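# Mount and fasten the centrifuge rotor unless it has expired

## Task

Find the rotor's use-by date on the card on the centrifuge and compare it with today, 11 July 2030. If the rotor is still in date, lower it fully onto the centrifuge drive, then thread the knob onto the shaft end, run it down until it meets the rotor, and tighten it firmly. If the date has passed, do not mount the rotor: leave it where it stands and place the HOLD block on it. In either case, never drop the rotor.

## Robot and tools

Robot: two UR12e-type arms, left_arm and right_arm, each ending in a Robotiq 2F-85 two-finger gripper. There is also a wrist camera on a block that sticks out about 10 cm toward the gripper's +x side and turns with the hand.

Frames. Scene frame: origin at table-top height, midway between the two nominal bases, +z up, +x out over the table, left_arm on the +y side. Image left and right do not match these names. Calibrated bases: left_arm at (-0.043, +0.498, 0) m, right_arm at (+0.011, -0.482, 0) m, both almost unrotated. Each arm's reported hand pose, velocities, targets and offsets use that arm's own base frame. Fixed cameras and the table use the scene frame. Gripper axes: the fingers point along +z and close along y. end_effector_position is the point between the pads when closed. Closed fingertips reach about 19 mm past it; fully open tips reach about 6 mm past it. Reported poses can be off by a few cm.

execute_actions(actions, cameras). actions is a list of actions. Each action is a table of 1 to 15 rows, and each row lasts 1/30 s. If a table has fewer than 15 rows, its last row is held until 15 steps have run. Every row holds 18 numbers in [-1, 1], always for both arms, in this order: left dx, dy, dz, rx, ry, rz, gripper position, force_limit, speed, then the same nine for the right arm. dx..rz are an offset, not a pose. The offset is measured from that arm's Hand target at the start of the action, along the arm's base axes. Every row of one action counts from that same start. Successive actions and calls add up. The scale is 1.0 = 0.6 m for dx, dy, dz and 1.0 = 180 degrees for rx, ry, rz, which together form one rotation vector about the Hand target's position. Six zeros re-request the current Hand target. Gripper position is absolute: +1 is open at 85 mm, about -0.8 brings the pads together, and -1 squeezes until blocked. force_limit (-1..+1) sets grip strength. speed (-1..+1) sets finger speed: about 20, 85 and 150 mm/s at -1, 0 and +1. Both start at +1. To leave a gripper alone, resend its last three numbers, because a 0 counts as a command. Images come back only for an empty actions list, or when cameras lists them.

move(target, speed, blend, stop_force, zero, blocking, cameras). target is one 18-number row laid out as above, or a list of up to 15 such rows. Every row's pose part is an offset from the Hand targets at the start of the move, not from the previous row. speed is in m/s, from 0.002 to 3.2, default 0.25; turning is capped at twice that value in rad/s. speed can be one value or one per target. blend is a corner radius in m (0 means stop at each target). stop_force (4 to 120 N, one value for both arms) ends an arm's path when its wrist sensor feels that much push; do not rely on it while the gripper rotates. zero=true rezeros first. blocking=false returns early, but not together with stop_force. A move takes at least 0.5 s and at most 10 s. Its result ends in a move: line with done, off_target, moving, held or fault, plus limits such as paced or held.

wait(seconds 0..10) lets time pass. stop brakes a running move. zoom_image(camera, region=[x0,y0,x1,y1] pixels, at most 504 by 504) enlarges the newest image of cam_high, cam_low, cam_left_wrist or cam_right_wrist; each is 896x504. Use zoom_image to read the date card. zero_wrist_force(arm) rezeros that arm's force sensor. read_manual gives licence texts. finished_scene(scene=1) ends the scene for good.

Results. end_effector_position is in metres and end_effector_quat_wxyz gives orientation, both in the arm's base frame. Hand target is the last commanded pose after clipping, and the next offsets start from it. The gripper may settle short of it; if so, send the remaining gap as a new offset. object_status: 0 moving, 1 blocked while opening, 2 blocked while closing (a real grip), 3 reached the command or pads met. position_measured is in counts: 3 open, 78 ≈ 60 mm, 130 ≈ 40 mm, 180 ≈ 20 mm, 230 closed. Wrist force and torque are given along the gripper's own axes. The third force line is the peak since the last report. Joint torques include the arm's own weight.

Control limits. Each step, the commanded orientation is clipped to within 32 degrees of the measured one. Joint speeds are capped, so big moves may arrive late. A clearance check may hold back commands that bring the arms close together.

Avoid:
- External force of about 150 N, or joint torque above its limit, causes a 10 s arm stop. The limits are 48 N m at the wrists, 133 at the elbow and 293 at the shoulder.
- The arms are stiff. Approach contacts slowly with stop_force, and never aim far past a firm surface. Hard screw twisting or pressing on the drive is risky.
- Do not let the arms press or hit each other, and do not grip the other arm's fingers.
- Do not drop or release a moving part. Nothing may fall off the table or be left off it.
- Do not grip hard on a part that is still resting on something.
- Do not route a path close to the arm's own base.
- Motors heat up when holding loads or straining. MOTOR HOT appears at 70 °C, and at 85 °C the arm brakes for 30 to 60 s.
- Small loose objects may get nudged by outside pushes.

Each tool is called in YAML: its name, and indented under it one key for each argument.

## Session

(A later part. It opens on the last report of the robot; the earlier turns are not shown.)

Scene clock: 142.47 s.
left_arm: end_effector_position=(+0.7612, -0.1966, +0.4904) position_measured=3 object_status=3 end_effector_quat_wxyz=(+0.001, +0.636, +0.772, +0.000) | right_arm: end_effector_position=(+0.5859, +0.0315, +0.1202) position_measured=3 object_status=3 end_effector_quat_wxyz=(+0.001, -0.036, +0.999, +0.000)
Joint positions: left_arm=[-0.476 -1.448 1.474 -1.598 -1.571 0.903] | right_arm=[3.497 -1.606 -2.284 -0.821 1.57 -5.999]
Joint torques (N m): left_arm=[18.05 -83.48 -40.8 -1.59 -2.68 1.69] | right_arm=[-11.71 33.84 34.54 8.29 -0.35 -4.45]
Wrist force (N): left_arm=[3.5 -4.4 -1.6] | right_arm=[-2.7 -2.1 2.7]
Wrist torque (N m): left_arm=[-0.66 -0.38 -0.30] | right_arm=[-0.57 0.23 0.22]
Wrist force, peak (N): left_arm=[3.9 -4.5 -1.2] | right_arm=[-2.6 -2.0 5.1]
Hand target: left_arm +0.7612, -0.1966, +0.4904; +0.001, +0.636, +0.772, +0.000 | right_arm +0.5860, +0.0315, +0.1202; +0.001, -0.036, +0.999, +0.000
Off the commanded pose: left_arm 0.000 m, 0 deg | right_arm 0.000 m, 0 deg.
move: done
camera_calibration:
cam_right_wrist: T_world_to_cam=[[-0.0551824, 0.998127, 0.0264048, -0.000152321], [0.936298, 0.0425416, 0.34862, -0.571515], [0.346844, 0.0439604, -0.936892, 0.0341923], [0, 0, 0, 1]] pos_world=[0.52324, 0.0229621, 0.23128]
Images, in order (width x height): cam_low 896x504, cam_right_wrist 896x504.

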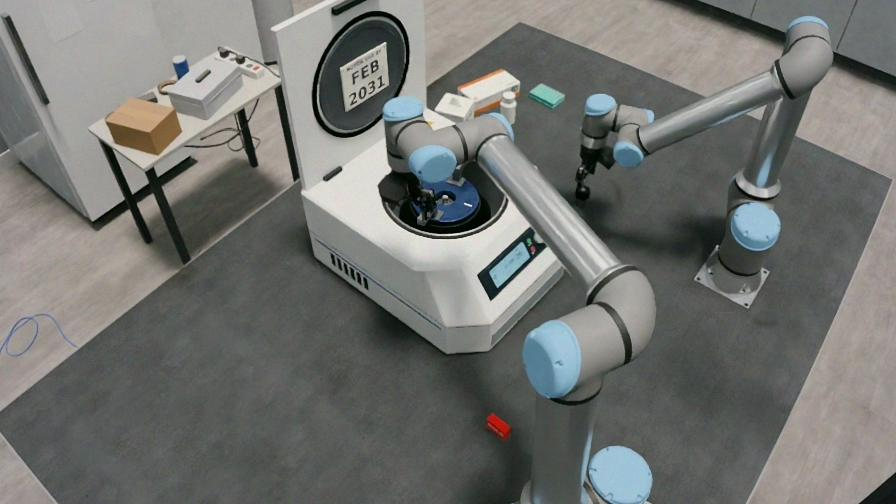

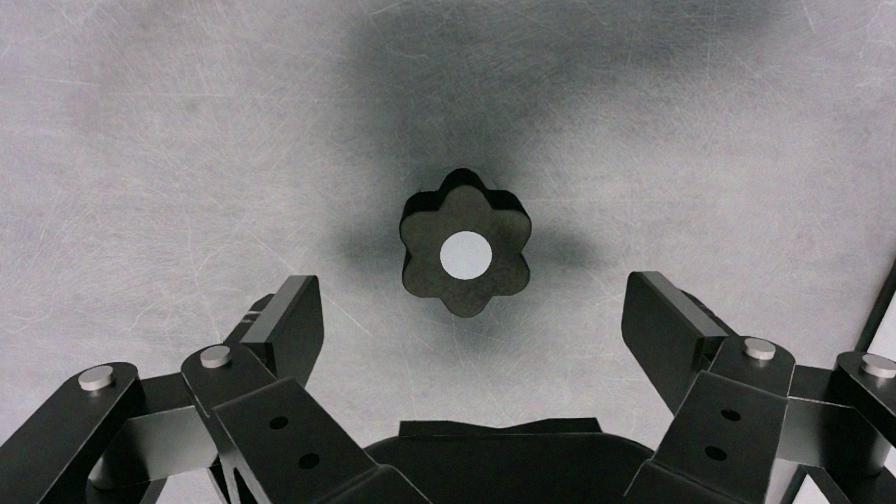

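move:
  target: [0,0,0,0,0,0,1,0,-1,0.003,0.0015,-0.117,0,0,0,1,0,0]
  speed: 0.12
  stop_force: 8
  cameras: ["cam_right_wrist","cam_low"]

zoom_image:
  camera: "cam_low"
  region: [540, 130, 640, 230]

Scene clock: 145.70 s.
left_arm: end_effector_position=(+0.7612, -0.1966, +0.4904) position_measured=3 object_status=3 end_effector_quat_wxyz=(+0.001, +0.636, +0.772, +0.000) | right_arm: end_effector_position=(+0.5878, +0.0324, +0.0500) position_measured=3 object_status=3 end_effector_quat_wxyz=(+0.001, -0.036, +0.999, +0.000)
Joint positions: left_arm=[-0.476 -1.448 1.474 -1.598 -1.571 0.903] | right_arm=[3.497 -1.723 -2.332 -0.656 1.57 -5.999]
Joint torques (N m): left_arm=[19.31 -83.53 -40.96 -1.79 -2.64 1.54] | right_arm=[-5.59 39.05 28.51 8.43 -2.06 -3.8]
Wrist force (N): left_arm=[3.2 -4.2 -1.3] | right_arm=[-2.7 -1.5 2.7]
Wrist torque (N m): left_arm=[-0.62 -0.33 -0.30] | right_arm=[-0.46 0.24 0.18]
Wrist force, peak (N): left_arm=[3.7 -4.5 -1.6] | right_arm=[-3.1 -2.1 4.0]
Hand target: left_arm +0.7612, -0.1966, +0.4904; +0.001, +0.636, +0.772, +0.000 | right_arm +0.5878, +0.0324, +0.0500; +0.001, -0.036, +0.999, +0.000
Off the commanded pose: left_arm 0.000 m, 0 deg | right_arm 0.000 m, 0 deg.
move: done
camera_calibration:
cam_right_wrist: T_world_to_cam=[[-0.0551824, 0.998127, 0.0264048, 0.00100476], [0.936298, 0.0425416, 0.34862, -0.548726], [0.346844, 0.0439604, -0.936892, -0.0323307], [0, 0, 0, 1]] pos_world=[0.52504, 0.0237621, 0.16098]
Images, in order (width x height): cam_low 896x504, cam_right_wrist 896x504.

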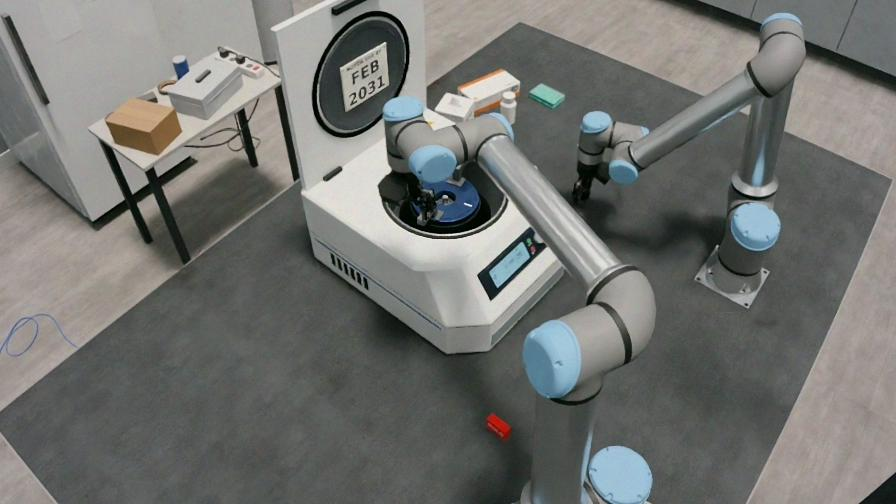

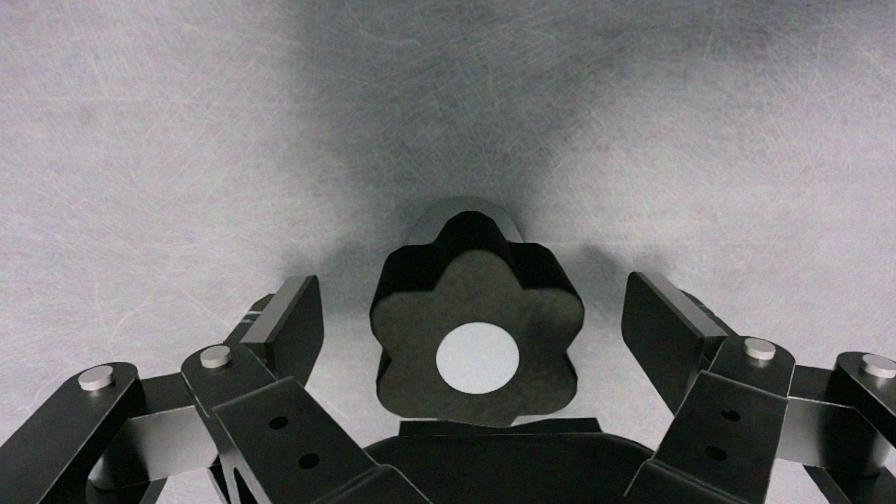

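Scaled by 5.040 from the camera's 896x504 image, which has a finer 1280x720 frame.

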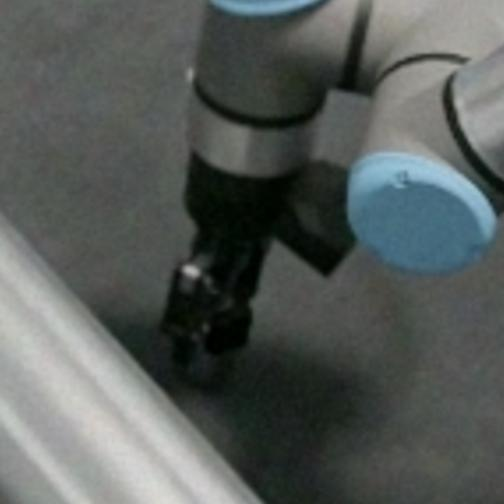

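move:
  target: [0,0,0,0,0,0,1,0,-1,0,0,0,0,0,0,-1,-0.3,-1]
  cameras: ["cam_right_wrist"]

zoom_image:
  camera: "cam_right_wrist"
  region: [320, 150, 620, 450]

Scene clock: 148.43 s.
left_arm: end_effector_position=(+0.7612, -0.1966, +0.4904) position_measured=3 object_status=3 end_effector_quat_wxyz=(+0.001, +0.636, +0.772, +0.000) | right_arm: end_effector_position=(+0.5878, +0.0324, +0.0500) position_measured=109 object_status=2 end_effector_quat_wxyz=(+0.001, -0.036, +0.999, +0.000)
Joint positions: left_arm=[-0.476 -1.448 1.474 -1.598 -1.571 0.903] | right_arm=[3.497 -1.723 -2.332 -0.656 1.57 -5.999]
Joint torques (N m): left_arm=[18.65 -83.65 -40.66 -1.78 -2.65 1.56] | right_arm=[-4.66 39.04 27.8 7.31 0.63 -4.01]
Wrist force (N): left_arm=[3.5 -4.2 -1.4] | right_arm=[-0.4 -3.1 -9.9]
Wrist torque (N m): left_arm=[-0.61 -0.37 -0.30] | right_arm=[-0.51 0.40 0.17]
Wrist force, peak (N): left_arm=[3.5 -4.5 -1.5] | right_arm=[-0.3 -3.3 -10.0]
Hand target: left_arm +0.7612, -0.1966, +0.4904; +0.001, +0.636, +0.772, +0.000 | right_arm +0.5878, +0.0324, +0.0500; +0.001, -0.036, +0.999, +0.000
Off the commanded pose: left_arm 0.000 m, 0 deg | right_arm 0.000 m, 0 deg.
move: done
camera_calibration:
cam_right_wrist: T_world_to_cam=[[-0.0551833, 0.998127, 0.0264063, 0.001005], [0.936286, 0.0425404, 0.348654, -0.548725], [0.346877, 0.0439637, -0.93688, -0.0323503], [0, 0, 0, 1]] pos_world=[0.525041, 0.0237621, 0.16098]
Images, in order (width x height): cam_right_wrist 896x504.

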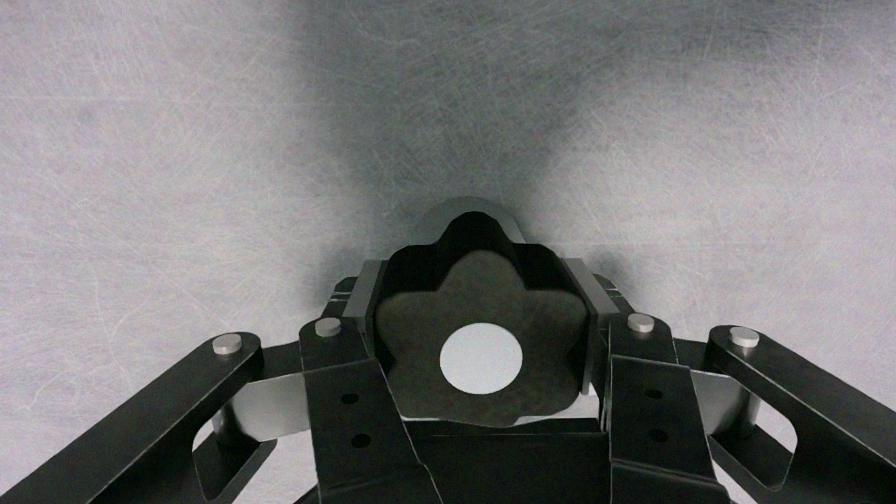

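Scaled by 1.680 from the camera's 896x504 image, which has a finer 1280x720 frame.

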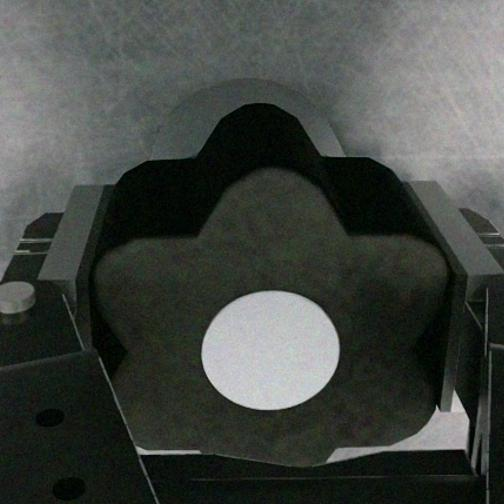

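move:
  target:
    - [0,0,0,0,0,0,1,0,-1,0,0,0.1,0,0,0,-1,-0.3,-1]
    - [0,0,0,0,0,0,1,0,-1,0,0,0.6,0,0,0,-1,-0.3,-1]
    - [0,0,0,0,0,0,1,0,-1,0.356,0.86,0.64,0,0,0,-1,-0.3,-1]
  speed: [0.08,0.3,0.3]
  blend: [0.02,0.08,0]
  cameras: ["all"]

zoom_image:
  camera: "cam_low"
  region: [370, 90, 530, 250]

zoom_image:
  camera: "cam_right_wrist"
  region: [250, 50, 690, 450]

Scene clock: 154.50 s.
left_arm: end_effector_position=(+0.7612, -0.1966, +0.4904) position_measured=3 object_status=3 end_effector_quat_wxyz=(+0.001, +0.636, +0.772, +0.000) | right_arm: end_effector_position=(+0.8013, +0.5484, +0.4340) position_measured=109 object_status=2 end_effector_quat_wxyz=(+0.001, -0.036, +0.999, +0.000)
Joint positions: left_arm=[-0.476 -1.448 1.474 -1.598 -1.571 0.903] | right_arm=[3.922 -2.016 -1.153 -1.542 1.57 -5.574]
Joint torques (N m): left_arm=[18.65 -83.3 -41.19 -2.11 -2.54 1.76] | right_arm=[13.28 86.68 65.4 1.97 2.37 3.39]
Wrist force (N): left_arm=[3.4 -4.4 -1.3] | right_arm=[-2.7 -1.7 6.9]
Wrist torque (N m): left_arm=[-0.65 -0.36 -0.30] | right_arm=[-0.46 0.24 0.12]
Wrist force, peak (N): left_arm=[3.7 -4.6 -1.6] | right_arm=[-0.4 -3.0 -10.5]
Hand target: left_arm +0.7612, -0.1966, +0.4904; +0.001, +0.636, +0.772, +0.000 | right_arm +0.8014, +0.5484, +0.4340; +0.001, -0.036, +0.999, +0.000
Off the commanded pose: left_arm 0.000 m, 0 deg | right_arm 0.000 m, 0 deg.
move: done
camera_calibration:
cam_left_wrist: T_world_to_cam=[[0.984898, 0.173067, -0.00495423, -0.703118], [0.162793, -0.915926, 0.366849, -0.466023], [0.0589518, -0.362115, -0.930267, 0.465504], [0, 0, 0, 1]] pos_world=[0.740922, -0.13659, 0.60052]
cam_right_wrist: T_world_to_cam=[[-0.0551835, 0.998127, 0.0264007, -0.512384], [0.936253, 0.0425384, 0.348741, -0.904479], [0.346965, 0.0439625, -0.936847, 0.230586], [0, 0, 0, 1]] pos_world=[0.738541, 0.539762, 0.54498]

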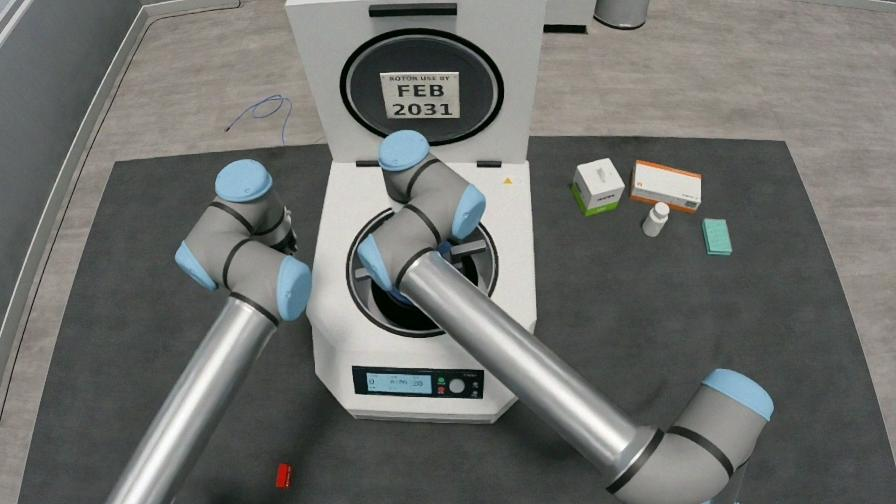

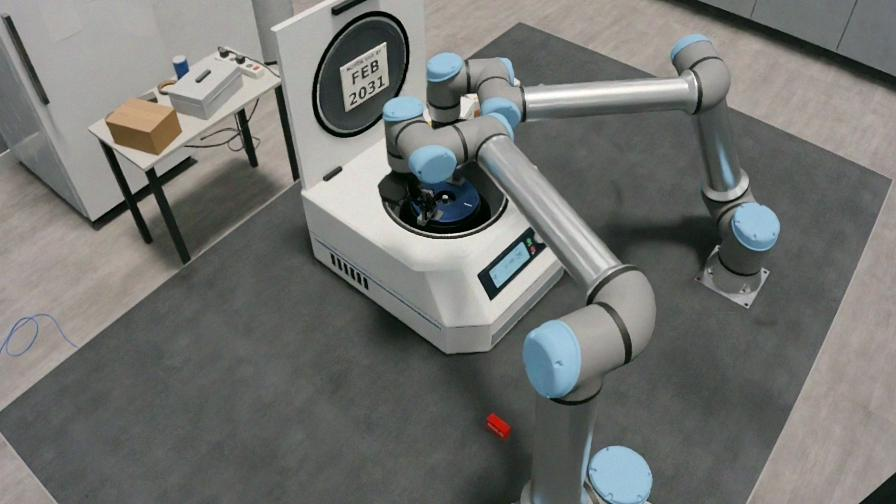

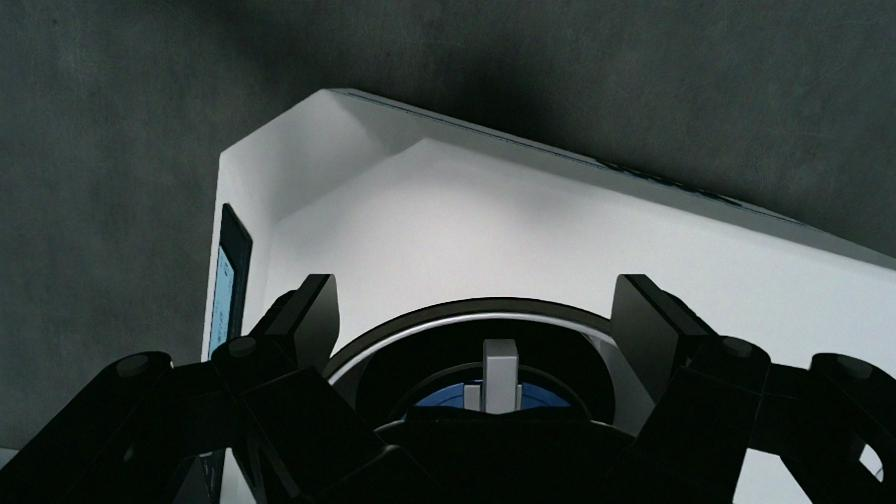

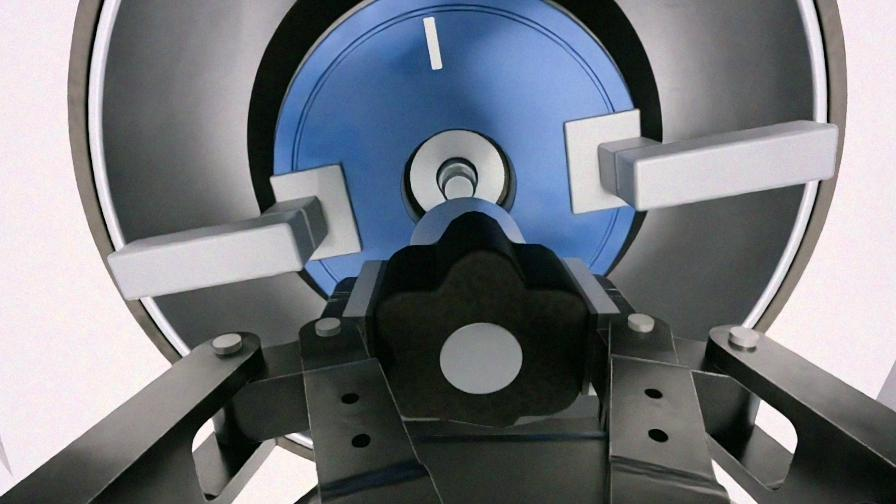

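Scaled by 3.150 from the camera's 896x504 image, which has a finer 1280x720 frame.

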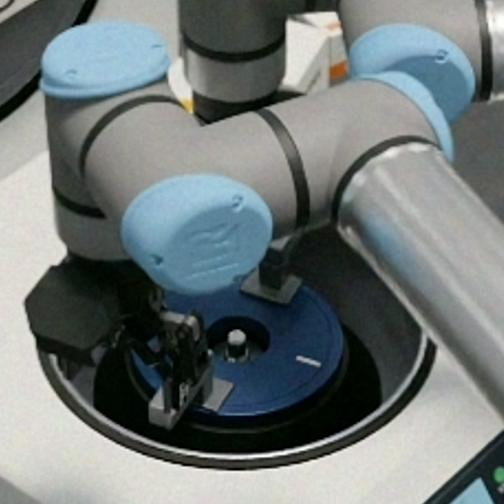

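Scaled by 1.145 from the camera's 896x504 image, which has a finer 1280x720 frame.

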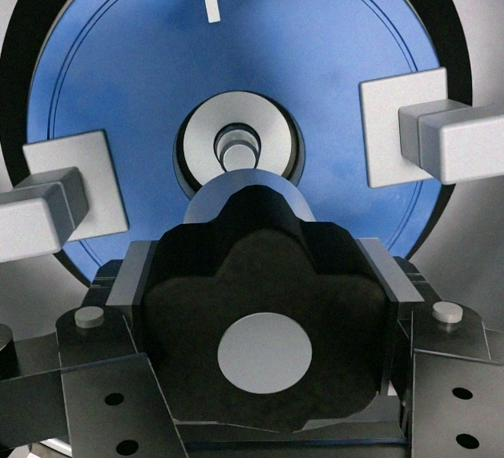

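move:
  target:
    - [0,0,0,0,0,0,1,0,-1,-0.0032,-0.0008,-0.12,0,0,0,-1,-0.3,-1]
  speed: 0.1
  cameras: ["cam_right_wrist"]

zoom_image:
  camera: "cam_right_wrist"
  region: [350, 80, 600, 430]

Scene clock: 156.73 s.
left_arm: end_effector_position=(+0.7612, -0.1966, +0.4904) position_measured=3 object_status=3 end_effector_quat_wxyz=(+0.001, +0.636, +0.772, +0.000) | right_arm: end_effector_position=(+0.7994, +0.5479, +0.3621) position_measured=109 object_status=2 end_effector_quat_wxyz=(+0.001, -0.036, +0.999, +0.000)
Joint positions: left_arm=[-0.476 -1.448 1.474 -1.598 -1.571 0.903] | right_arm=[3.923 -2.024 -1.268 -1.42 1.57 -5.573]
Joint torques (N m): left_arm=[17.99 -82.92 -40.98 -2.16 -2.59 1.67] | right_arm=[11.5 87.21 50.48 9.45 1.04 3.47]
Wrist force (N): left_arm=[3.4 -4.1 -1.3] | right_arm=[-3.4 -1.7 7.1]
Wrist torque (N m): left_arm=[-0.60 -0.35 -0.29] | right_arm=[-0.46 0.34 0.11]
Wrist force, peak (N): left_arm=[3.2 -4.6 -1.5] | right_arm=[-2.6 -2.0 8.9]
Hand target: left_arm +0.7612, -0.1966, +0.4904; +0.001, +0.636, +0.772, +0.000 | right_arm +0.7994, +0.5479, +0.3620; +0.001, -0.036, +0.999, +0.000
Off the commanded pose: left_arm 0.000 m, 0 deg | right_arm 0.000 m, 0 deg.
move: done
camera_calibration:
cam_right_wrist: T_world_to_cam=[[-0.0551824, 0.998127, 0.0264048, -0.510094], [0.936298, 0.0425416, 0.34862, -0.877581], [0.346844, 0.0439604, -0.936892, 0.164019], [0, 0, 0, 1]] pos_world=[0.73664, 0.539262, 0.47308]
Images, in order (width x height): cam_right_wrist 896x504.

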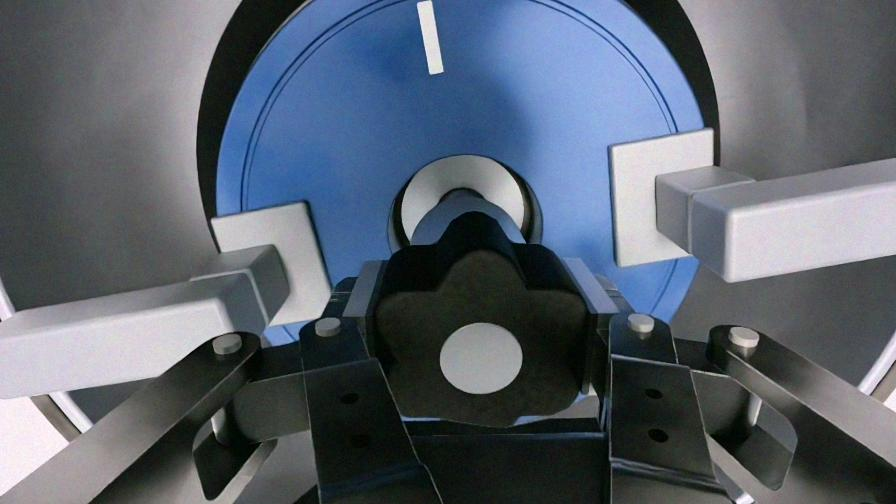

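Scaled by 1.440 from the camera's 896x504 image, which has a finer 1280x720 frame.

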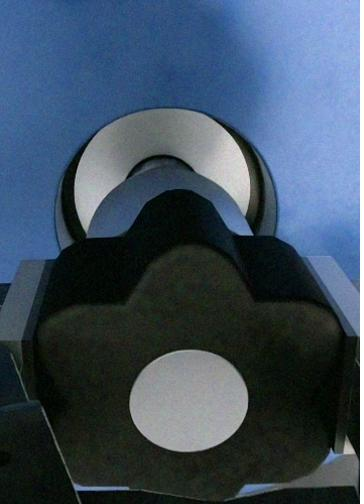

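move:
  target: [0,0,0,0,0,0,1,0,-1,0,0,-0.11,0,0,0,-1,-0.3,-1]
  speed: 0.015
  stop_force: 6
  cameras: ["cam_right_wrist"]

zoom_image:
  camera: "cam_right_wrist"
  region: [350, 80, 600, 430]

Scene clock: 160.97 s.
left_arm: end_effector_position=(+0.7612, -0.1966, +0.4904) position_measured=3 object_status=3 end_effector_quat_wxyz=(+0.001, +0.636, +0.772, +0.000) | right_arm: end_effector_position=(+0.7995, +0.5480, +0.3272) position_measured=109 object_status=2 end_effector_quat_wxyz=(+0.001, -0.036, +0.999, +0.000)
Joint positions: left_arm=[-0.476 -1.448 1.474 -1.598 -1.571 0.903] | right_arm=[3.923 -2.034 -1.315 -1.362 1.57 -5.573]
Joint torques (N m): left_arm=[18.61 -82.61 -41.5 -2.32 -2.6 1.75] | right_arm=[-0.06 109.17 58.82 -0.34 -3.44 2.74]
Wrist force (N): left_arm=[3.4 -4.0 -1.2] | right_arm=[-7.1 3.4 4.9]
Wrist torque (N m): left_arm=[-0.58 -0.35 -0.29] | right_arm=[-0.67 0.09 0.11]
Wrist force, peak (N): left_arm=[3.4 -4.6 -1.6] | right_arm=[-8.4 4.3 3.6]
Hand target: left_arm +0.7612, -0.1966, +0.4904; +0.001, +0.636, +0.772, +0.000 | right_arm +0.7995, +0.5480, +0.3272; +0.001, -0.036, +0.999, +0.000 (not the last commanded pose)
Off the commanded pose: left_arm 0.000 m, 0 deg | right_arm 0.031 m, 0 deg.
move: contact (right_arm)
camera_calibration:
cam_right_wrist: T_world_to_cam=[[-0.0552189, 0.998123, 0.0264939, -0.509277], [0.936252, 0.042539, 0.348745, -0.865532], [0.346963, 0.0440623, -0.936843, 0.131119], [0, 0, 0, 1]] pos_world=[0.736741, 0.539362, 0.43818]
Images, in order (width x height): cam_right_wrist 896x504.

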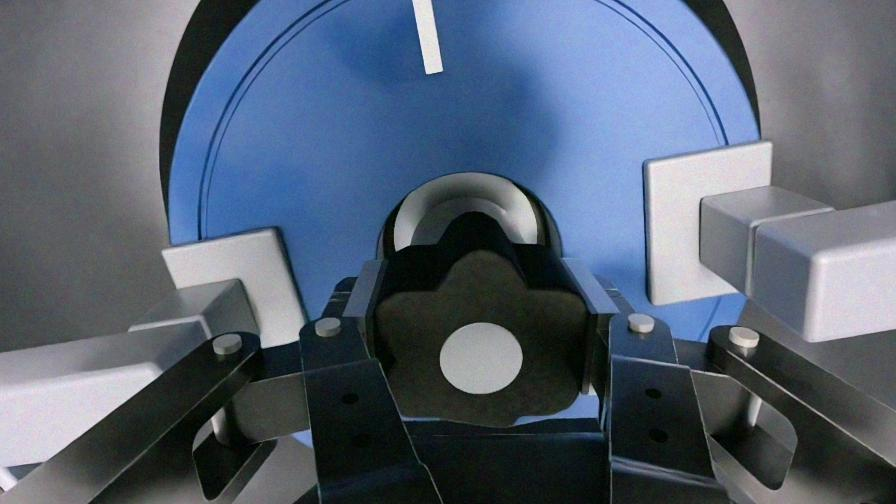

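Scaled by 1.440 from the camera's 896x504 image, which has a finer 1280x720 frame.

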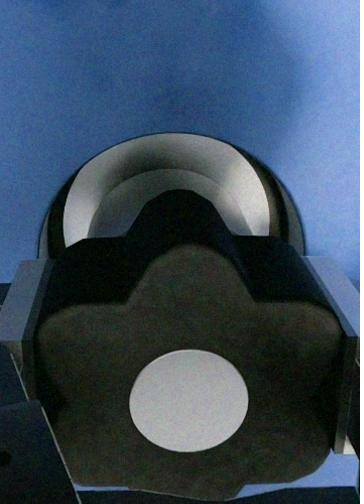

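move:
  target:
    - [0,0,0,0,0,0,1,0,-1,0.0017,0.001,0.002,0,0,0,-1,-0.3,-1]
  speed: 0.02

move:
  target: [0,0,0,0,0,0,1,0,-1,0,0,-0.08,0,0,0,-1,-0.3,-1]
  speed: 0.01
  stop_force: 6

Scene clock: 162.33 s.
left_arm: end_effector_position=(+0.7612, -0.1966, +0.4904) position_measured=3 object_status=3 end_effector_quat_wxyz=(+0.001, +0.636, +0.772, +0.000) | right_arm: end_effector_position=(+0.8004, +0.5486, +0.3284) position_measured=109 object_status=2 end_effector_quat_wxyz=(+0.001, -0.036, +0.999, +0.000)
Joint positions: left_arm=[-0.476 -1.448 1.474 -1.598 -1.571 0.903] | right_arm=[3.923 -2.036 -1.31 -1.365 1.57 -5.573]
Joint torques (N m): left_arm=[17.84 -83.27 -40.66 -2.17 -2.42 1.78] | right_arm=[-12.29 87.58 65.09 2.06 -3.44 -4.61]
Wrist force (N): left_arm=[3.3 -4.1 -1.7] | right_arm=[-3.1 -1.4 6.8]
Wrist torque (N m): left_arm=[-0.61 -0.34 -0.29] | right_arm=[-0.41 0.30 0.11]
Wrist force, peak (N): left_arm=[3.6 -4.5 -1.7] | right_arm=[-7.5 3.4 4.9]
Hand target: left_arm +0.7612, -0.1966, +0.4904; +0.001, +0.636, +0.772, +0.000 | right_arm +0.8005, +0.5486, +0.3284; +0.001, -0.036, +0.999, +0.000
Off the commanded pose: left_arm 0.000 m, 0 deg | right_arm 0.000 m, 0 deg.
move: done

Scene clock: 164.53 s.
left_arm: end_effector_position=(+0.7612, -0.1966, +0.4904) position_measured=3 object_status=3 end_effector_quat_wxyz=(+0.001, +0.636, +0.772, +0.000) | right_arm: end_effector_position=(+0.8005, +0.5486, +0.3189) position_measured=109 object_status=2 end_effector_quat_wxyz=(+0.001, -0.036, +0.999, +0.000)
Joint positions: left_arm=[-0.476 -1.448 1.474 -1.598 -1.571 0.903] | right_arm=[3.923 -2.039 -1.322 -1.35 1.57 -5.573]
Joint torques (N m): left_arm=[19.56 -83.09 -40.9 -2.26 -2.68 1.61] | right_arm=[-7.17 101.18 64.66 2.98 -3.55 -4.36]
Wrist force (N): left_arm=[3.3 -4.0 -1.1] | right_arm=[1.7 -3.0 4.8]
Wrist torque (N m): left_arm=[-0.59 -0.33 -0.30] | right_arm=[-0.32 0.54 0.12]
Wrist force, peak (N): left_arm=[3.6 -4.4 -1.6] | right_arm=[3.4 -4.7 -6.4]
Hand target: left_arm +0.7612, -0.1966, +0.4904; +0.001, +0.636, +0.772, +0.000 | right_arm +0.8005, +0.5486, +0.3189; +0.001, -0.036, +0.999, +0.000 (not the last commanded pose)
Off the commanded pose: left_arm 0.000 m, 0 deg | right_arm 0.039 m, 0 deg.
move: contact (right_arm)

move:
  target:
    - [0,0,0,0,0,0,1,0,-1,-0.0008,-0.0003,0.001,0,0,0,-1,-0.3,-1]
  speed: 0.02

move:
  target: [0,0,0,0,0,0,1,0,-1,0,0,-0.08,0,0,0,-1,-0.3,-1]
  speed: 0.008
  stop_force: 6
  cameras: ["cam_right_wrist"]

Scene clock: 165.60 s.
left_arm: end_effector_position=(+0.7612, -0.1966, +0.4904) position_measured=3 object_status=3 end_effector_quat_wxyz=(+0.001, +0.636, +0.772, +0.000) | right_arm: end_effector_position=(+0.8000, +0.5484, +0.3195) position_measured=109 object_status=2 end_effector_quat_wxyz=(+0.001, -0.036, +0.999, +0.000)
Joint positions: left_arm=[-0.476 -1.448 1.474 -1.598 -1.571 0.903] | right_arm=[3.923 -2.038 -1.323 -1.351 1.57 -5.573]
Joint torques (N m): left_arm=[19.05 -82.58 -40.92 -2.31 -2.66 1.65] | right_arm=[5.83 112.98 49.81 1.61 -3.23 2.72]
Wrist force (N): left_arm=[3.5 -4.2 -1.4] | right_arm=[-2.7 -1.8 7.2]
Wrist torque (N m): left_arm=[-0.63 -0.37 -0.30] | right_arm=[-0.46 0.24 0.12]
Wrist force, peak (N): left_arm=[3.5 -4.5 -1.1] | right_arm=[-2.9 -2.3 7.3]
Hand target: left_arm +0.7612, -0.1966, +0.4904; +0.001, +0.636, +0.772, +0.000 | right_arm +0.8000, +0.5484, +0.3195; +0.001, -0.036, +0.999, +0.000
Off the commanded pose: left_arm 0.000 m, 0 deg | right_arm 0.000 m, 0 deg.
move: done

Scene clock: 166.83 s.
left_arm: end_effector_position=(+0.7612, -0.1966, +0.4904) position_measured=3 object_status=3 end_effector_quat_wxyz=(+0.001, +0.636, +0.772, +0.000) | right_arm: end_effector_position=(+0.8000, +0.5483, +0.3187) position_measured=109 object_status=2 end_effector_quat_wxyz=(+0.001, -0.036, +0.999, +0.000)
Joint positions: left_arm=[-0.476 -1.448 1.474 -1.598 -1.571 0.903] | right_arm=[3.923 -2.039 -1.324 -1.349 1.57 -5.573]
Joint torques (N m): left_arm=[19.35 -83.69 -40.77 -2.34 -2.6 1.76] | right_arm=[4.61 98.53 60.8 0.76 -3.27 2.32]
Wrist force (N): left_arm=[3.3 -4.4 -1.6] | right_arm=[-3.5 2.3 5.3]
Wrist torque (N m): left_arm=[-0.64 -0.33 -0.30] | right_arm=[-0.68 0.26 0.12]
Wrist force, peak (N): left_arm=[3.5 -4.5 -1.4] | right_arm=[-2.9 -1.8 7.1]
Hand target: left_arm +0.7612, -0.1966, +0.4904; +0.001, +0.636, +0.772, +0.000 | right_arm +0.8000, +0.5483, +0.3187; +0.001, -0.036, +0.999, +0.000 (not the last commanded pose)
Off the commanded pose: left_arm 0.000 m, 0 deg | right_arm 0.047 m, 0 deg.
move: contact (right_arm)
camera_calibration:
cam_right_wrist: T_world_to_cam=[[-0.0552189, 0.998123, 0.0264939, -0.509326], [0.936252, 0.042539, 0.348745, -0.863083], [0.346963, 0.0440623, -0.936843, 0.123062], [0, 0, 0, 1]] pos_world=[0.737241, 0.539662, 0.42978]
Images, in order (width x height): cam_right_wrist 896x504.

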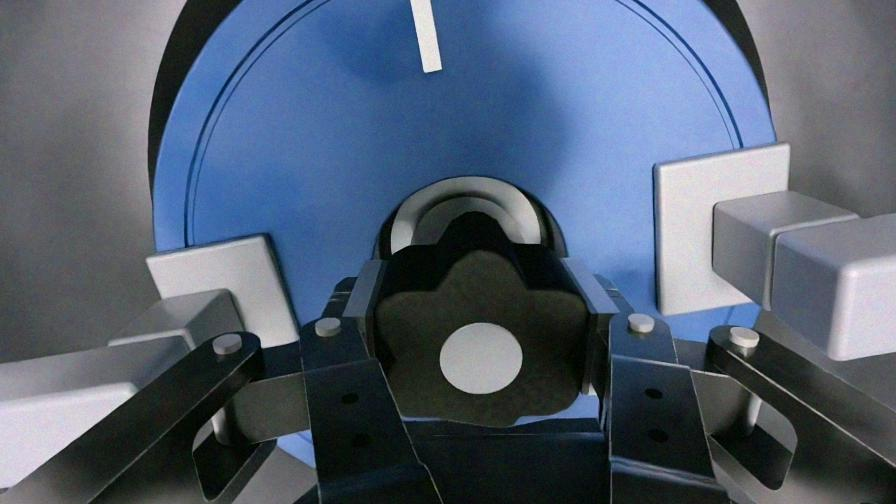

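move:
  target: [0,0,0,0,0,0,1,0,-1,0,0.0003,-0.0015,0,0,-0.5,-1,-0.3,-1]
  speed: 0.4

Scene clock: 169.93 s.
left_arm: end_effector_position=(+0.7612, -0.1966, +0.4904) position_measured=3 object_status=3 end_effector_quat_wxyz=(+0.001, +0.636, +0.772, +0.000) | right_arm: end_effector_position=(+0.8000, +0.5485, +0.3178) position_measured=109 object_status=2 end_effector_quat_wxyz=(+0.000, +0.681, +0.732, +0.000)
Joint positions: left_arm=[-0.476 -1.448 1.474 -1.598 -1.571 0.903] | right_arm=[3.923 -2.04 -1.323 -1.35 1.57 -4.002]
Joint torques (N m): left_arm=[19.05 -83.68 -40.67 -2.41 -2.6 1.56] | right_arm=[10.82 80.72 24.77 -5.89 -3.53 3.32]
Wrist force (N): left_arm=[3.3 -4.0 -1.2] | right_arm=[7.0 12.9 -14.8]
Wrist torque (N m): left_arm=[-0.58 -0.35 -0.30] | right_arm=[-1.33 0.99 0.13]
Wrist force, peak (N): left_arm=[3.6 -4.4 -1.5] | right_arm=[9.2 15.2 -12.2]
Hand target: left_arm +0.7612, -0.1966, +0.4904; +0.001, +0.636, +0.772, +0.000 | right_arm +0.8000, +0.5485, +0.3178; +0.000, +0.681, +0.732, +0.000
Off the commanded pose: left_arm 0.000 m, 0 deg | right_arm 0.000 m, 0 deg.
move: done

move:
  target: [0,0,0,0,0,0,1,0,-1,0.0013,0,0,0,0,-0.5,-1,-0.3,-1]
  speed: 0.4

Scene clock: 173.37 s.
left_arm: end_effector_position=(+0.7612, -0.1966, +0.4904) position_measured=3 object_status=3 end_effector_quat_wxyz=(+0.001, +0.636, +0.772, +0.000) | right_arm: end_effector_position=(+0.8008, +0.5485, +0.3178) position_measured=109 object_status=2 end_effector_quat_wxyz=(+0.000, +0.999, +0.036, -0.001)
Joint positions: left_arm=[-0.476 -1.448 1.474 -1.598 -1.571 0.903] | right_arm=[3.922 -2.041 -1.321 -1.351 1.572 -2.432]
Joint torques (N m): left_arm=[18.64 -83.01 -40.97 -2.46 -2.7 1.63] | right_arm=[13.04 80.55 25.07 2.75 -3.4 3.87]
Wrist force (N): left_arm=[3.6 -4.2 -1.2] | right_arm=[6.8 -6.3 -19.8]
Wrist torque (N m): left_arm=[-0.61 -0.40 -0.29] | right_arm=[-0.12 0.79 0.08]
Wrist force, peak (N): left_arm=[3.6 -4.4 -1.4] | right_arm=[7.1 13.2 -17.3]
Hand target: left_arm +0.7612, -0.1966, +0.4904; +0.001, +0.636, +0.772, +0.000 | right_arm +0.8008, +0.5485, +0.3178; +0.000, +0.999, +0.036, -0.001
Off the commanded pose: left_arm 0.000 m, 0 deg | right_arm 0.000 m, 0 deg.
move: done

move:
  target: [0,0,0,0,0,0,1,0,-1,0.0005,-0.0003,0,0,0,-0.5,-1,-0.3,-1]
  speed: 0.4

move:
  target: [0,0,0,0,0,0,1,0,-1,0,0.0004,0,0,0,-0.5,-1,-0.3,-1]
  speed: 0.4

Scene clock: 176.50 s.
left_arm: end_effector_position=(+0.7612, -0.1966, +0.4904) position_measured=3 object_status=3 end_effector_quat_wxyz=(+0.001, +0.636, +0.772, +0.000) | right_arm: end_effector_position=(+0.8011, +0.5483, +0.3178) position_measured=109 object_status=2 end_effector_quat_wxyz=(+0.000, +0.732, -0.681, +0.000)
Joint positions: left_arm=[-0.476 -1.448 1.474 -1.598 -1.571 0.903] | right_arm=[3.922 -2.041 -1.322 -1.349 1.572 -0.862]
Joint torques (N m): left_arm=[17.98 -82.92 -41.02 -2.56 -2.6 1.52] | right_arm=[15.19 68.66 28.52 9.17 -4.58 3.53]
Wrist force (N): left_arm=[3.3 -4.0 -1.4] | right_arm=[7.8 11.7 -33.5]
Wrist torque (N m): left_arm=[-0.59 -0.34 -0.30] | right_arm=[-1.24 0.88 0.08]
Wrist force, peak (N): left_arm=[3.3 -4.7 -1.4] | right_arm=[7.8 11.9 -34.2]
Hand target: left_arm +0.7612, -0.1966, +0.4904; +0.001, +0.636, +0.772, +0.000 | right_arm +0.8011, +0.5483, +0.3178; +0.000, +0.732, -0.681, +0.000
Off the commanded pose: left_arm 0.000 m, 0 deg | right_arm 0.000 m, 0 deg.
move: done

Scene clock: 179.17 s.
left_arm: end_effector_position=(+0.7612, -0.1966, +0.4904) position_measured=3 object_status=3 end_effector_quat_wxyz=(+0.001, +0.636, +0.772, +0.000) | right_arm: end_effector_position=(+0.8011, +0.5486, +0.3178) position_measured=109 object_status=2 end_effector_quat_wxyz=(+0.001, -0.036, +0.999, +0.000)
Joint positions: left_arm=[-0.476 -1.448 1.474 -1.598 -1.571 0.903] | right_arm=[3.923 -2.041 -1.322 -1.349 1.57 0.709]
Joint torques (N m): left_arm=[18.32 -83.54 -40.76 -2.65 -2.58 1.59] | right_arm=[12.19 56.52 43.87 5.96 -6.31 3.42]
Wrist force (N): left_arm=[3.3 -4.2 -1.3] | right_arm=[24.2 -16.2 -35.3]
Wrist torque (N m): left_arm=[-0.63 -0.33 -0.30] | right_arm=[0.23 1.13 0.06]
Wrist force, peak (N): left_arm=[3.6 -4.3 -1.3] | right_arm=[24.2 -16.2 -35.3]
Hand target: left_arm +0.7612, -0.1966, +0.4904; +0.001, +0.636, +0.772, +0.000 | right_arm +0.8011, +0.5486, +0.3178; +0.001, -0.036, +0.999, +0.000
Off the commanded pose: left_arm 0.000 m, 0 deg | right_arm 0.000 m, 0 deg.
move: done

move:
  target: [0,0,0,0,0,0,1,0,-1,-0.0014,-0.0002,0.0015,0,0,0,-1,-0.3,-1]
  speed: 0.02

Scene clock: 180.53 s.
left_arm: end_effector_position=(+0.7612, -0.1966, +0.4904) position_measured=3 object_status=3 end_effector_quat_wxyz=(+0.001, +0.636, +0.772, +0.000) | right_arm: end_effector_position=(+0.8003, +0.5485, +0.3185) position_measured=109 object_status=2 end_effector_quat_wxyz=(+0.001, -0.036, +0.999, +0.000)
Joint positions: left_arm=[-0.476 -1.448 1.474 -1.598 -1.571 0.903] | right_arm=[3.923 -2.039 -1.323 -1.349 1.57 0.71]
Joint torques (N m): left_arm=[18.27 -83.62 -40.88 -2.71 -2.51 1.7] | right_arm=[12.95 105.39 43.14 0.31 -2.48 3.43]
Wrist force (N): left_arm=[3.5 -4.3 -1.1] | right_arm=[-5.5 -2.3 -0.3]
Wrist torque (N m): left_arm=[-0.63 -0.38 -0.29] | right_arm=[-0.49 0.12 0.13]
Wrist force, peak (N): left_arm=[3.4 -4.6 -1.7] | right_arm=[24.4 -16.4 -35.7]
Hand target: left_arm +0.7612, -0.1966, +0.4904; +0.001, +0.636, +0.772, +0.000 | right_arm +0.8002, +0.5485, +0.3187; +0.001, -0.036, +0.999, +0.000
Off the commanded pose: left_arm 0.000 m, 0 deg | right_arm 0.000 m, 0 deg.
move: done

move:
  target: [0,0,0,0,0,0,1,0,-1,0.0007,-0.0007,-0.0003,0,0,0.5,-1,-0.3,-1]
  speed: 0.5

move:
  target: [0,0,0,0,0,0,1,0,-1,0.0007,0.0007,0,0,0,0.5,-1,-0.3,-1]
  speed: 0.5

move:
  target: [0,0,0,0,0,0,1,0,-1,-0.0007,0.0007,0,0,0,0.5,-1,-0.3,-1]
  speed: 0.5

move:
  target: [0,0,0,0,0,0,1,0,-1,-0.0007,-0.0007,0,0,0,0.5,-1,-0.3,-1]
  speed: 0.5

Scene clock: 183.83 s.
left_arm: end_effector_position=(+0.7612, -0.1966, +0.4904) position_measured=3 object_status=3 end_effector_quat_wxyz=(+0.001, +0.636, +0.772, +0.000) | right_arm: end_effector_position=(+0.8006, +0.5480, +0.3186) position_measured=109 object_status=2 end_effector_quat_wxyz=(+0.000, +0.732, -0.681, +0.000)
Joint positions: left_arm=[-0.476 -1.448 1.474 -1.598 -1.571 0.903] | right_arm=[3.922 -2.039 -1.323 -1.35 1.572 -0.862]
Joint torques (N m): left_arm=[17.99 -81.77 -40.38 -2.81 -2.47 1.59] | right_arm=[-12.12 85.92 58.85 0.04 4.13 -4.32]
Wrist force (N): left_arm=[3.2 -4.3 -1.1] | right_arm=[-5.0 -7.8 4.4]
Wrist torque (N m): left_arm=[-0.64 -0.33 -0.30] | right_arm=[-0.04 0.25 0.41]
Wrist force, peak (N): left_arm=[3.5 -4.5 -1.5] | right_arm=[-4.9 -8.1 4.5]
Hand target: left_arm +0.7612, -0.1966, +0.4904; +0.001, +0.636, +0.772, +0.000 | right_arm +0.8006, +0.5480, +0.3186; +0.000, +0.732, -0.681, +0.000
Off the commanded pose: left_arm 0.000 m, 0 deg | right_arm 0.000 m, 0 deg.
move: done

Scene clock: 186.17 s.
left_arm: end_effector_position=(+0.7612, -0.1966, +0.4904) position_measured=3 object_status=3 end_effector_quat_wxyz=(+0.001, +0.636, +0.772, +0.000) | right_arm: end_effector_position=(+0.8011, +0.5485, +0.3185) position_measured=109 object_status=2 end_effector_quat_wxyz=(+0.000, +0.999, +0.036, -0.001)
Joint positions: left_arm=[-0.476 -1.448 1.474 -1.598 -1.571 0.903] | right_arm=[3.922 -2.041 -1.32 -1.353 1.572 -2.432]
Joint torques (N m): left_arm=[18.36 -82.97 -41.02 -2.86 -2.56 1.55] | right_arm=[-14.58 87.22 61.6 0.63 2 -4.55]
Wrist force (N): left_arm=[3.1 -4.0 -1.2] | right_arm=[-2.0 -5.1 5.7]
Wrist torque (N m): left_arm=[-0.57 -0.31 -0.29] | right_arm=[-0.19 0.35 0.37]
Wrist force, peak (N): left_arm=[3.7 -4.4 -1.4] | right_arm=[-4.7 -9.0 4.7]
Hand target: left_arm +0.7612, -0.1966, +0.4904; +0.001, +0.636, +0.772, +0.000 | right_arm +0.8011, +0.5485, +0.3186; +0.000, +0.999, +0.036, -0.001
Off the commanded pose: left_arm 0.000 m, 0 deg | right_arm 0.000 m, 0 deg.
move: done

Scene clock: 188.50 s.
left_arm: end_effector_position=(+0.7612, -0.1966, +0.4904) position_measured=3 object_status=3 end_effector_quat_wxyz=(+0.001, +0.636, +0.772, +0.000) | right_arm: end_effector_position=(+0.8006, +0.5489, +0.3186) position_measured=109 object_status=2 end_effector_quat_wxyz=(+0.000, +0.681, +0.732, +0.000)
Joint positions: left_arm=[-0.476 -1.448 1.474 -1.598 -1.571 0.903] | right_arm=[3.923 -2.041 -1.32 -1.352 1.57 -4.002]
Joint torques (N m): left_arm=[17.64 -83.36 -41.12 -2.95 -2.71 1.45] | right_arm=[-12.9 86.39 63.54 1.89 2.45 -4.61]
Wrist force (N): left_arm=[3.2 -4.1 -1.3] | right_arm=[-2.9 -2.7 5.6]
Wrist torque (N m): left_arm=[-0.60 -0.33 -0.30] | right_arm=[-0.28 0.38 0.37]
Wrist force, peak (N): left_arm=[3.7 -4.3 -1.5] | right_arm=[-2.8 -8.9 7.2]
Hand target: left_arm +0.7612, -0.1966, +0.4904; +0.001, +0.636, +0.772, +0.000 | right_arm +0.8006, +0.5489, +0.3186; +0.000, +0.681, +0.732, +0.000
Off the commanded pose: left_arm 0.000 m, 0 deg | right_arm 0.000 m, 0 deg.
move: done

Scene clock: 190.83 s.
left_arm: end_effector_position=(+0.7612, -0.1966, +0.4904) position_measured=3 object_status=3 end_effector_quat_wxyz=(+0.001, +0.636, +0.772, +0.000) | right_arm: end_effector_position=(+0.8002, +0.5484, +0.3186) position_measured=109 object_status=2 end_effector_quat_wxyz=(+0.001, -0.036, +0.999, +0.000)
Joint positions: left_arm=[-0.476 -1.448 1.474 -1.598 -1.571 0.903] | right_arm=[3.923 -2.039 -1.323 -1.349 1.57 -5.573]
Joint torques (N m): left_arm=[18.25 -83.19 -41.32 -2.74 -2.6 1.58] | right_arm=[-6.38 82.45 61.58 2.1 4.9 -4.71]
Wrist force (N): left_arm=[3.6 -4.5 -1.2] | right_arm=[-4.4 -7.2 2.2]
Wrist torque (N m): left_arm=[-0.66 -0.39 -0.29] | right_arm=[-0.15 0.21 0.37]
Wrist force, peak (N): left_arm=[3.6 -4.5 -1.2] | right_arm=[-4.7 -7.2 2.6]
Hand target: left_arm +0.7612, -0.1966, +0.4904; +0.001, +0.636, +0.772, +0.000 | right_arm +0.8002, +0.5485, +0.3186; +0.001, -0.036, +0.999, +0.000
Off the commanded pose: left_arm 0.000 m, 0 deg | right_arm 0.000 m, 0 deg.
move: done

move:
  target: [0,0,0,0,0,0,1,0,-1,0.0002,0.0003,-0.0008,0,0,0,-1,-0.3,-1]
  speed: 0.02

move:
  target: [0,0,0,0,0,0,1,0,-1,0.0007,0.0007,0,0,0,-0.5,-1,-0.3,-1]
  speed: 0.5

move:
  target: [0,0,0,0,0,0,1,0,-1,0.0007,-0.0007,0,0,0,-0.5,-1,-0.3,-1]
  speed: 0.5

move:
  target: [0,0,0,0,0,0,1,0,-1,-0.0007,-0.0007,0,0,0,-0.5,-1,-0.3,-1]
  speed: 0.5

move:
  target: [0,0,0,0,0,0,1,0,-1,-0.0007,0.0007,0,0,0,-0.5,-1,-0.3,-1]
  speed: 0.5

Scene clock: 192.27 s.
left_arm: end_effector_position=(+0.7612, -0.1966, +0.4904) position_measured=3 object_status=3 end_effector_quat_wxyz=(+0.001, +0.636, +0.772, +0.000) | right_arm: end_effector_position=(+0.8004, +0.5486, +0.3182) position_measured=109 object_status=2 end_effector_quat_wxyz=(+0.001, -0.036, +0.999, +0.000)
Joint positions: left_arm=[-0.476 -1.448 1.474 -1.598 -1.571 0.903] | right_arm=[3.923 -2.039 -1.323 -1.349 1.57 -5.573]
Joint torques (N m): left_arm=[17.82 -82.72 -40.78 -3.15 -2.75 1.55] | right_arm=[4.49 65.9 46.66 9.73 4.42 -2.87]
Wrist force (N): left_arm=[3.6 -4.4 -1.2] | right_arm=[1.4 -11.3 -13.6]
Wrist torque (N m): left_arm=[-0.65 -0.39 -0.29] | right_arm=[0.14 0.51 0.34]
Wrist force, peak (N): left_arm=[3.6 -4.5 -1.5] | right_arm=[1.4 -11.3 -13.6]
Hand target: left_arm +0.7612, -0.1966, +0.4904; +0.001, +0.636, +0.772, +0.000 | right_arm +0.8003, +0.5486, +0.3181; +0.001, -0.036, +0.999, +0.000
Off the commanded pose: left_arm 0.000 m, 0 deg | right_arm 0.000 m, 0 deg.
move: done

Scene clock: 194.60 s.
left_arm: end_effector_position=(+0.7612, -0.1966, +0.4904) position_measured=3 object_status=3 end_effector_quat_wxyz=(+0.001, +0.636, +0.772, +0.000) | right_arm: end_effector_position=(+0.8008, +0.5491, +0.3180) position_measured=109 object_status=2 end_effector_quat_wxyz=(+0.000, +0.681, +0.732, +0.000)
Joint positions: left_arm=[-0.476 -1.448 1.474 -1.598 -1.571 0.903] | right_arm=[3.923 -2.041 -1.32 -1.352 1.57 -4.002]
Joint torques (N m): left_arm=[19.11 -82.79 -40.61 -3.01 -2.69 1.46] | right_arm=[6.94 76.49 47.9 3.04 -7.27 3.37]
Wrist force (N): left_arm=[3.2 -4.1 -1.3] | right_arm=[-4.8 -16.8 -21.0]
Wrist torque (N m): left_arm=[-0.59 -0.32 -0.30] | right_arm=[0.43 0.06 0.11]
Wrist force, peak (N): left_arm=[3.8 -4.3 -1.5] | right_arm=[-5.1 -16.7 -21.3]
Hand target: left_arm +0.7612, -0.1966, +0.4904; +0.001, +0.636, +0.772, +0.000 | right_arm +0.8008, +0.5491, +0.3181; +0.000, +0.681, +0.732, +0.000
Off the commanded pose: left_arm 0.000 m, 0 deg | right_arm 0.000 m, 0 deg.
move: done

Scene clock: 196.93 s.
left_arm: end_effector_position=(+0.7612, -0.1966, +0.4904) position_measured=3 object_status=3 end_effector_quat_wxyz=(+0.001, +0.636, +0.772, +0.000) | right_arm: end_effector_position=(+0.8012, +0.5486, +0.3181) position_measured=109 object_status=2 end_effector_quat_wxyz=(+0.000, +0.999, +0.036, -0.001)
Joint positions: left_arm=[-0.476 -1.448 1.474 -1.598 -1.571 0.903] | right_arm=[3.922 -2.042 -1.32 -1.352 1.572 -2.433]
Joint torques (N m): left_arm=[17.98 -82.62 -41.47 -3.39 -2.66 1.42] | right_arm=[5.85 93.45 31.52 2.9 -5.95 3.7]
Wrist force (N): left_arm=[3.2 -3.9 -1.5] | right_arm=[-2.5 -8.6 -14.9]
Wrist torque (N m): left_arm=[-0.57 -0.33 -0.29] | right_arm=[0.10 0.35 0.08]
Wrist force, peak (N): left_arm=[3.8 -4.3 -1.5] | right_arm=[-5.4 -16.8 -21.1]
Hand target: left_arm +0.7612, -0.1966, +0.4904; +0.001, +0.636, +0.772, +0.000 | right_arm +0.8012, +0.5486, +0.3181; +0.000, +0.999, +0.036, -0.001
Off the commanded pose: left_arm 0.000 m, 0 deg | right_arm 0.000 m, 0 deg.
move: done

Scene clock: 199.27 s.
left_arm: end_effector_position=(+0.7612, -0.1966, +0.4904) position_measured=3 object_status=3 end_effector_quat_wxyz=(+0.001, +0.636, +0.772, +0.000) | right_arm: end_effector_position=(+0.8008, +0.5482, +0.3181) position_measured=109 object_status=2 end_effector_quat_wxyz=(+0.000, +0.732, -0.681, +0.000)
Joint positions: left_arm=[-0.476 -1.448 1.474 -1.598 -1.571 0.903] | right_arm=[3.922 -2.04 -1.323 -1.349 1.572 -0.862]
Joint torques (N m): left_arm=[18.94 -81.89 -40.95 -3.15 -2.69 1.55] | right_arm=[15.5 93.49 33.33 2.21 -2.34 3.18]
Wrist force (N): left_arm=[3.4 -4.3 -1.2] | right_arm=[-2.2 -8.3 -12.4]
Wrist torque (N m): left_arm=[-0.63 -0.34 -0.30] | right_arm=[0.22 0.31 0.09]
Wrist force, peak (N): left_arm=[3.5 -4.7 -1.2] | right_arm=[-0.5 -11.2 -13.2]
Hand target: left_arm +0.7612, -0.1966, +0.4904; +0.001, +0.636, +0.772, +0.000 | right_arm +0.8008, +0.5482, +0.3181; +0.000, +0.732, -0.681, +0.000
Off the commanded pose: left_arm 0.000 m, 0 deg | right_arm 0.000 m, 0 deg.
move: done

Scene clock: 201.60 s.
left_arm: end_effector_position=(+0.7612, -0.1966, +0.4904) position_measured=3 object_status=3 end_effector_quat_wxyz=(+0.001, +0.636, +0.772, +0.000) | right_arm: end_effector_position=(+0.8003, +0.5486, +0.3181) position_measured=109 object_status=2 end_effector_quat_wxyz=(+0.001, -0.036, +0.999, +0.000)
Joint positions: left_arm=[-0.476 -1.448 1.474 -1.598 -1.571 0.903] | right_arm=[3.923 -2.04 -1.323 -1.349 1.57 0.71]
Joint torques (N m): left_arm=[18.57 -82.34 -41.02 -3.38 -2.66 1.46] | right_arm=[20.45 86.83 35.61 2.18 -2.09 3.51]
Wrist force (N): left_arm=[3.1 -4.3 -1.1] | right_arm=[0.5 -12.3 -19.5]
Wrist torque (N m): left_arm=[-0.63 -0.30 -0.30] | right_arm=[0.37 0.63 0.08]
Wrist force, peak (N): left_arm=[3.4 -4.7 -1.5] | right_arm=[2.7 -13.3 -20.4]
Hand target: left_arm +0.7612, -0.1966, +0.4904; +0.001, +0.636, +0.772, +0.000 | right_arm +0.8003, +0.5486, +0.3181; +0.001, -0.036, +0.999, +0.000
Off the commanded pose: left_arm 0.000 m, 0 deg | right_arm 0.000 m, 0 deg.
move: done


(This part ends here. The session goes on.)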